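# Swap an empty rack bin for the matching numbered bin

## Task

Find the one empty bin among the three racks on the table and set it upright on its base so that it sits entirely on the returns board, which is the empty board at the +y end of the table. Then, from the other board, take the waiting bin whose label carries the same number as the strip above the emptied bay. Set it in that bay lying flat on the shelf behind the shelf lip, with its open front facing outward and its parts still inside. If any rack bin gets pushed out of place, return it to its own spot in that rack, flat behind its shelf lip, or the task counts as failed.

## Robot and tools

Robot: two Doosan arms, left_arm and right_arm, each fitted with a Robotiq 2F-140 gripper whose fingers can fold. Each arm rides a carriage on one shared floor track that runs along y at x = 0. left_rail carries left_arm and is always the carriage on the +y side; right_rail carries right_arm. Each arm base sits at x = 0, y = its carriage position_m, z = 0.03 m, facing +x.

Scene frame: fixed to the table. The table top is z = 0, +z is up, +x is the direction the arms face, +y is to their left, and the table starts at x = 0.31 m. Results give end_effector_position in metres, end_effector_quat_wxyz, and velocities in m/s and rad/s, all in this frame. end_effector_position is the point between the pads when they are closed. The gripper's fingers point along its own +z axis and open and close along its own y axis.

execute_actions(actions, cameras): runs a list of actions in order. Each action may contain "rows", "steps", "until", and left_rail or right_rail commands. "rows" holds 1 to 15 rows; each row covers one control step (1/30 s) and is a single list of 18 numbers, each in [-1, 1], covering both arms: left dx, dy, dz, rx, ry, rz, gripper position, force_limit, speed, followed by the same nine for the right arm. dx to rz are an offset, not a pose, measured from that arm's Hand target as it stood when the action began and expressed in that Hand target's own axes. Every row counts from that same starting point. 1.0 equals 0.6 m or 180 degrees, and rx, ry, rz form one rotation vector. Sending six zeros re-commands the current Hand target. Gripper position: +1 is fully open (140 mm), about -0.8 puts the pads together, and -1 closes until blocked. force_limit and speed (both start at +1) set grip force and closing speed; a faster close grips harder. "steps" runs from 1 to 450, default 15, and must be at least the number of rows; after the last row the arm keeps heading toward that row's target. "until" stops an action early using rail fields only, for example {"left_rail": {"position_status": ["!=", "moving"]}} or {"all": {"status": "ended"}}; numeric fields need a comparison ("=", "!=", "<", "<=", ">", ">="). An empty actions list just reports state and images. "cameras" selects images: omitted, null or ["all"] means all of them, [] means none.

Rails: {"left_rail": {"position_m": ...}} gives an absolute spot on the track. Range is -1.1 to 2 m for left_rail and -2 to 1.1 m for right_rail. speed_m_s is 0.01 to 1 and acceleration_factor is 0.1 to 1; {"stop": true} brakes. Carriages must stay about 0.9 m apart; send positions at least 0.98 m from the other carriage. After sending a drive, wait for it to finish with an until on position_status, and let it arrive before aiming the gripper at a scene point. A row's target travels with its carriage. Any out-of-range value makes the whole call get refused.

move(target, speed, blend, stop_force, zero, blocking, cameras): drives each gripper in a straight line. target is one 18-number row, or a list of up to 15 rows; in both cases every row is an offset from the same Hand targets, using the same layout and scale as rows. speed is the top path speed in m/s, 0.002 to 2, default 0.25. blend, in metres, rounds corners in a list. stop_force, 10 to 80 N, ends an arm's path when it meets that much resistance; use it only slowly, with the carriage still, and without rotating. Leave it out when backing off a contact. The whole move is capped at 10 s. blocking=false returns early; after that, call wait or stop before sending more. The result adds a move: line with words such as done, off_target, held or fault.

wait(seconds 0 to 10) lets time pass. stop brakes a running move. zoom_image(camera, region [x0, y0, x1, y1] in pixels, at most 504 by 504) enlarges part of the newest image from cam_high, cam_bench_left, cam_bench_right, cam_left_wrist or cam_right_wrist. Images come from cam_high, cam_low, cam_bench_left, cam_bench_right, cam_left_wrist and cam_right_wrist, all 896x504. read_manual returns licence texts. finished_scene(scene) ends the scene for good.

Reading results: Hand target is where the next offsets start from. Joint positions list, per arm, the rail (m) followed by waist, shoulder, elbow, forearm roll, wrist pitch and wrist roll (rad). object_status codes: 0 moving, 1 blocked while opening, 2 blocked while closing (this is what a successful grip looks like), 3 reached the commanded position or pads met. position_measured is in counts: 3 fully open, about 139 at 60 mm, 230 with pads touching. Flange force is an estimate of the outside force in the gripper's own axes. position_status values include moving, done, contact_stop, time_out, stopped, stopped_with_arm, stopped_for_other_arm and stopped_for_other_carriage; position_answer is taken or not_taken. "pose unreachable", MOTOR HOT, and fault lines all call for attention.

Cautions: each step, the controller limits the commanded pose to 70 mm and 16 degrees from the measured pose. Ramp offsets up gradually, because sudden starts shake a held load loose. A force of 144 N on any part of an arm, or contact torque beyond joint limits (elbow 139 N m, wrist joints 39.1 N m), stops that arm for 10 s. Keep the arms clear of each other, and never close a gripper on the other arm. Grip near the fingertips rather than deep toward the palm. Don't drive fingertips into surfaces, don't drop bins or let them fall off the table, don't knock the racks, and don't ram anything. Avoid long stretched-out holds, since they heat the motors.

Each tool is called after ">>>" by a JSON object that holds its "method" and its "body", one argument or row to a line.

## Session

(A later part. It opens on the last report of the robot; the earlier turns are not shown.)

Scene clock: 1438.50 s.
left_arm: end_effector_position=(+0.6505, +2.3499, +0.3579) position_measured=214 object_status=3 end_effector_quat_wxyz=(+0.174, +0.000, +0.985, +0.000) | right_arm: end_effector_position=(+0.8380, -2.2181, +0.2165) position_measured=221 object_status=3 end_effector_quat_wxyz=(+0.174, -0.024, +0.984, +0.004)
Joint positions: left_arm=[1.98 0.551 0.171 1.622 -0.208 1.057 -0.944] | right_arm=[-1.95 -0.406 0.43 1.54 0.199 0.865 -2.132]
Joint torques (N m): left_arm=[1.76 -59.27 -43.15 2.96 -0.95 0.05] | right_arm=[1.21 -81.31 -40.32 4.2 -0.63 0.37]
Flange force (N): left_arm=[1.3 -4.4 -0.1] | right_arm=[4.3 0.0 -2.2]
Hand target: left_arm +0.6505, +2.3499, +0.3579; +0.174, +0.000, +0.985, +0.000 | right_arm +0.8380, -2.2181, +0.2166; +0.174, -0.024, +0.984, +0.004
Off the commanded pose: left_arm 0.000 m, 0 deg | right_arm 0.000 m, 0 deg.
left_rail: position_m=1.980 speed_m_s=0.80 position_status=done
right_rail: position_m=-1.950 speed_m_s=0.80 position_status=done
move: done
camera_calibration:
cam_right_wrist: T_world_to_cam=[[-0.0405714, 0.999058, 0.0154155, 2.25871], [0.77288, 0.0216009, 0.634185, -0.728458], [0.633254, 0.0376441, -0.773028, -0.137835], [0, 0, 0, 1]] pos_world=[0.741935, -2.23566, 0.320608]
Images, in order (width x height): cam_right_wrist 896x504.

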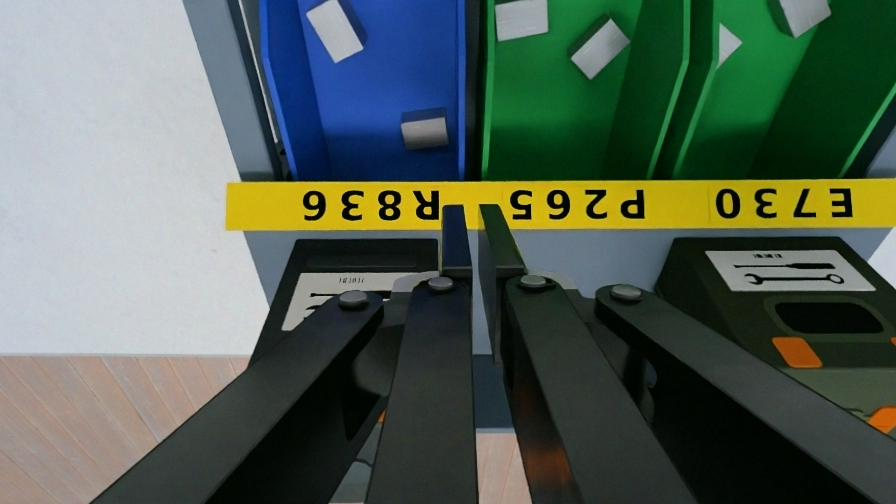

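>>> {"method": "move", "body": {
  "target": [
    [0,0,0,0,0,0,-0.68,1,-1,0.24491,0,-0.19555,0,0,0,-0.73,1,-1]
  ],
  "speed": 0.2,
  "cameras": ["cam_right_wrist","cam_left_wrist","cam_bench_left","cam_bench_right"]
}}

>>> {"method": "zoom_image", "body": {
  "camera": "cam_right_wrist",
  "region": [250, 60, 754, 340]
}}

>>> {"method": "zoom_image", "body": {
  "camera": "cam_bench_right",
  "region": [150, 360, 430, 504]
}}

Scene clock: 1458.00 s.
left_arm: end_effector_position=(+0.6505, +2.3499, +0.3579) position_measured=214 object_status=3 end_effector_quat_wxyz=(+0.174, +0.000, +0.985, +0.000) | right_arm: end_effector_position=(+0.6600, -2.2268, +0.2765) position_measured=221 object_status=3 end_effector_quat_wxyz=(+0.174, -0.024, +0.984, +0.004)
Joint positions: left_arm=[1.98 0.551 0.171 1.622 -0.208 1.057 -0.944] | right_arm=[-1.95 -0.533 0.153 1.796 0.24 0.912 -2.274]
Joint torques (N m): left_arm=[2.27 -59.42 -43.1 2.96 -0.98 0.01] | right_arm=[1.79 -53.95 -40.38 4.36 -0.85 0.52]
Flange force (N): left_arm=[0.8 -4.7 -0.2] | right_arm=[4.4 -1.3 -3.1]
Hand target: left_arm +0.6505, +2.3499, +0.3579; +0.174, +0.000, +0.985, +0.000 | right_arm +0.6600, -2.2268, +0.2765; +0.174, -0.024, +0.984, +0.004
Off the commanded pose: left_arm 0.000 m, 0 deg | right_arm 0.000 m, 0 deg.
left_rail: position_m=1.980 speed_m_s=0.80 position_status=done
right_rail: position_m=-1.950 speed_m_s=0.80 position_status=done
move: done
camera_calibration:
cam_left_wrist: T_world_to_cam=[[0.00923472, 0.999888, 0.0117598, -2.35495], [0.756657, -0.0146759, 0.653647, -0.686931], [0.653747, 0.00286192, -0.756708, -0.0191254], [0, 0, 0, 1]] pos_world=[0.554022, 2.34466, 0.462232]
cam_right_wrist: T_world_to_cam=[[-0.0405714, 0.999058, 0.0154155, 2.25936], [0.77288, 0.0216009, 0.634185, -0.628824], [0.633254, 0.0376441, -0.773028, 0.0215337], [0, 0, 0, 1]] pos_world=[0.564035, -2.24446, 0.380608]
Images, in order (width x height): cam_bench_left 896x504, cam_bench_right 896x504, cam_left_wrist 896x504, cam_right_wrist 896x504.

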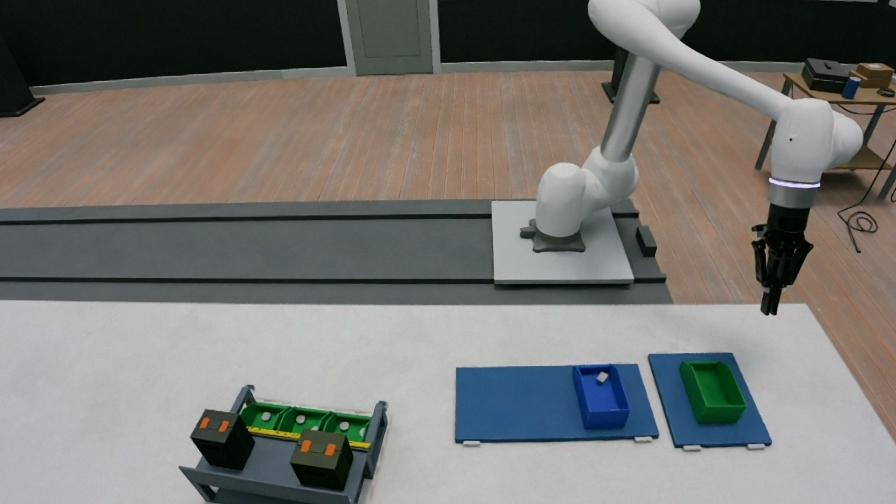

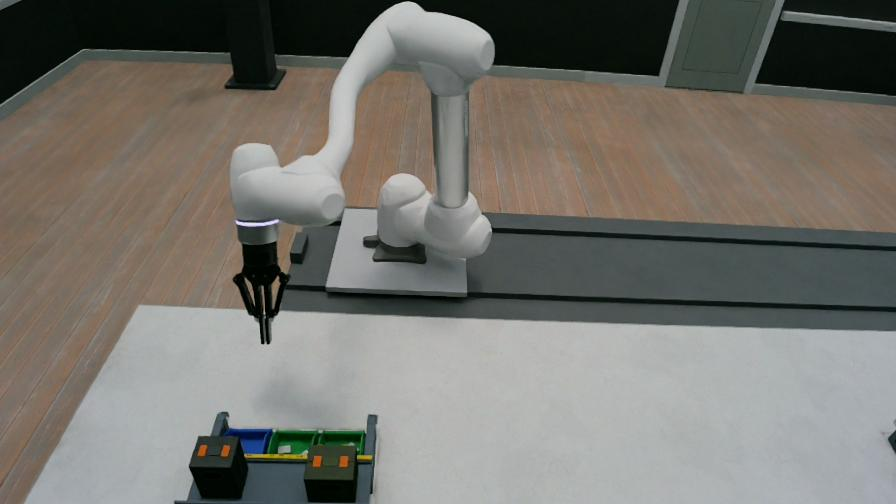

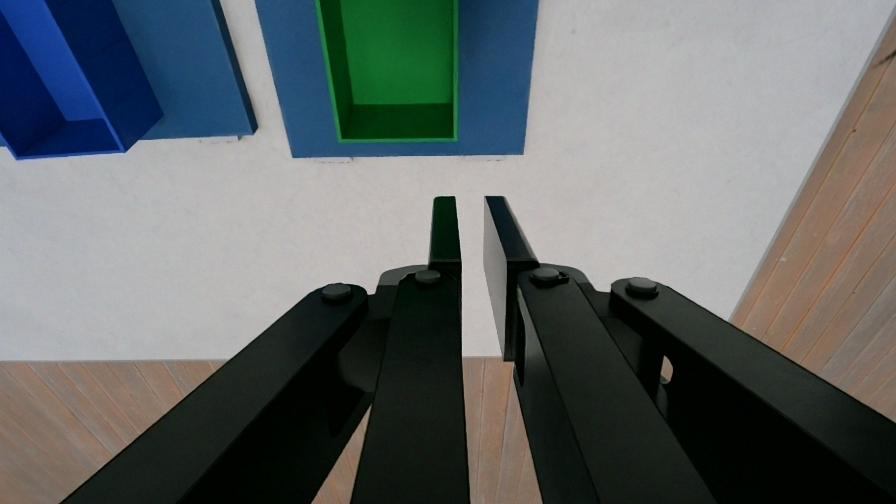

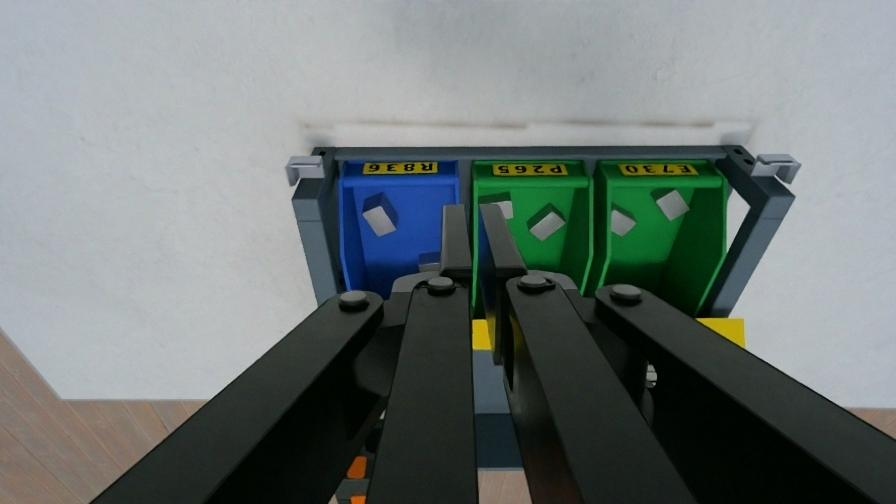

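Scaled by 1.000.

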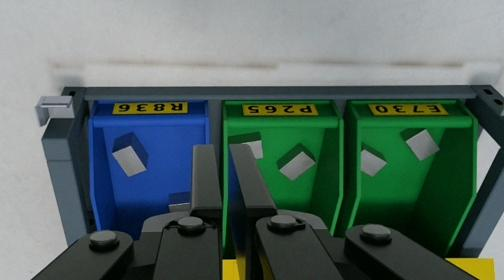

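Scaled by 1.800 from the camera's 896x504 image, which has a finer 1280x720 frame.

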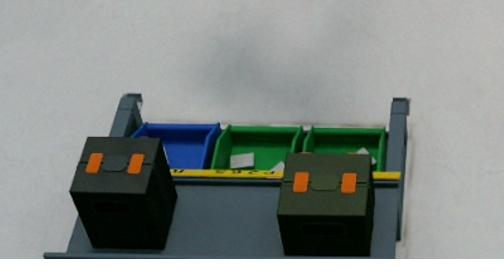

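>>> {"method": "zoom_image", "body": {
  "camera": "cam_right_wrist",
  "region": [280, 120, 520, 300]
}}

>>> {"method": "zoom_image", "body": {
  "camera": "cam_right_wrist",
  "region": [560, 120, 800, 300]
}}

Scaled by 2.100 from the camera's 896x504 image, which has a finer 1280x720 frame.

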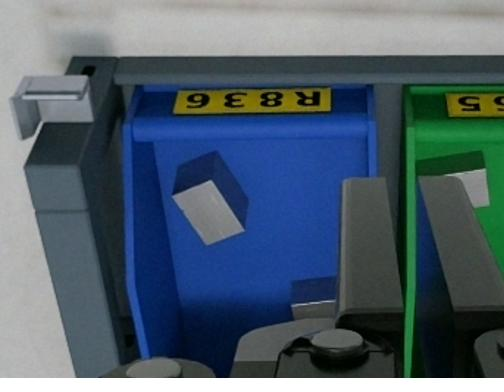

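Scaled by 2.100 from the camera's 896x504 image, which has a finer 1280x720 frame.

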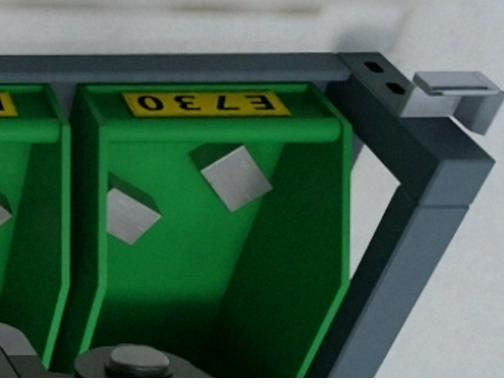

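>>> {"method": "finished_scene", "body": {
  "scene": 2
}}

The scene is finished: the task was done.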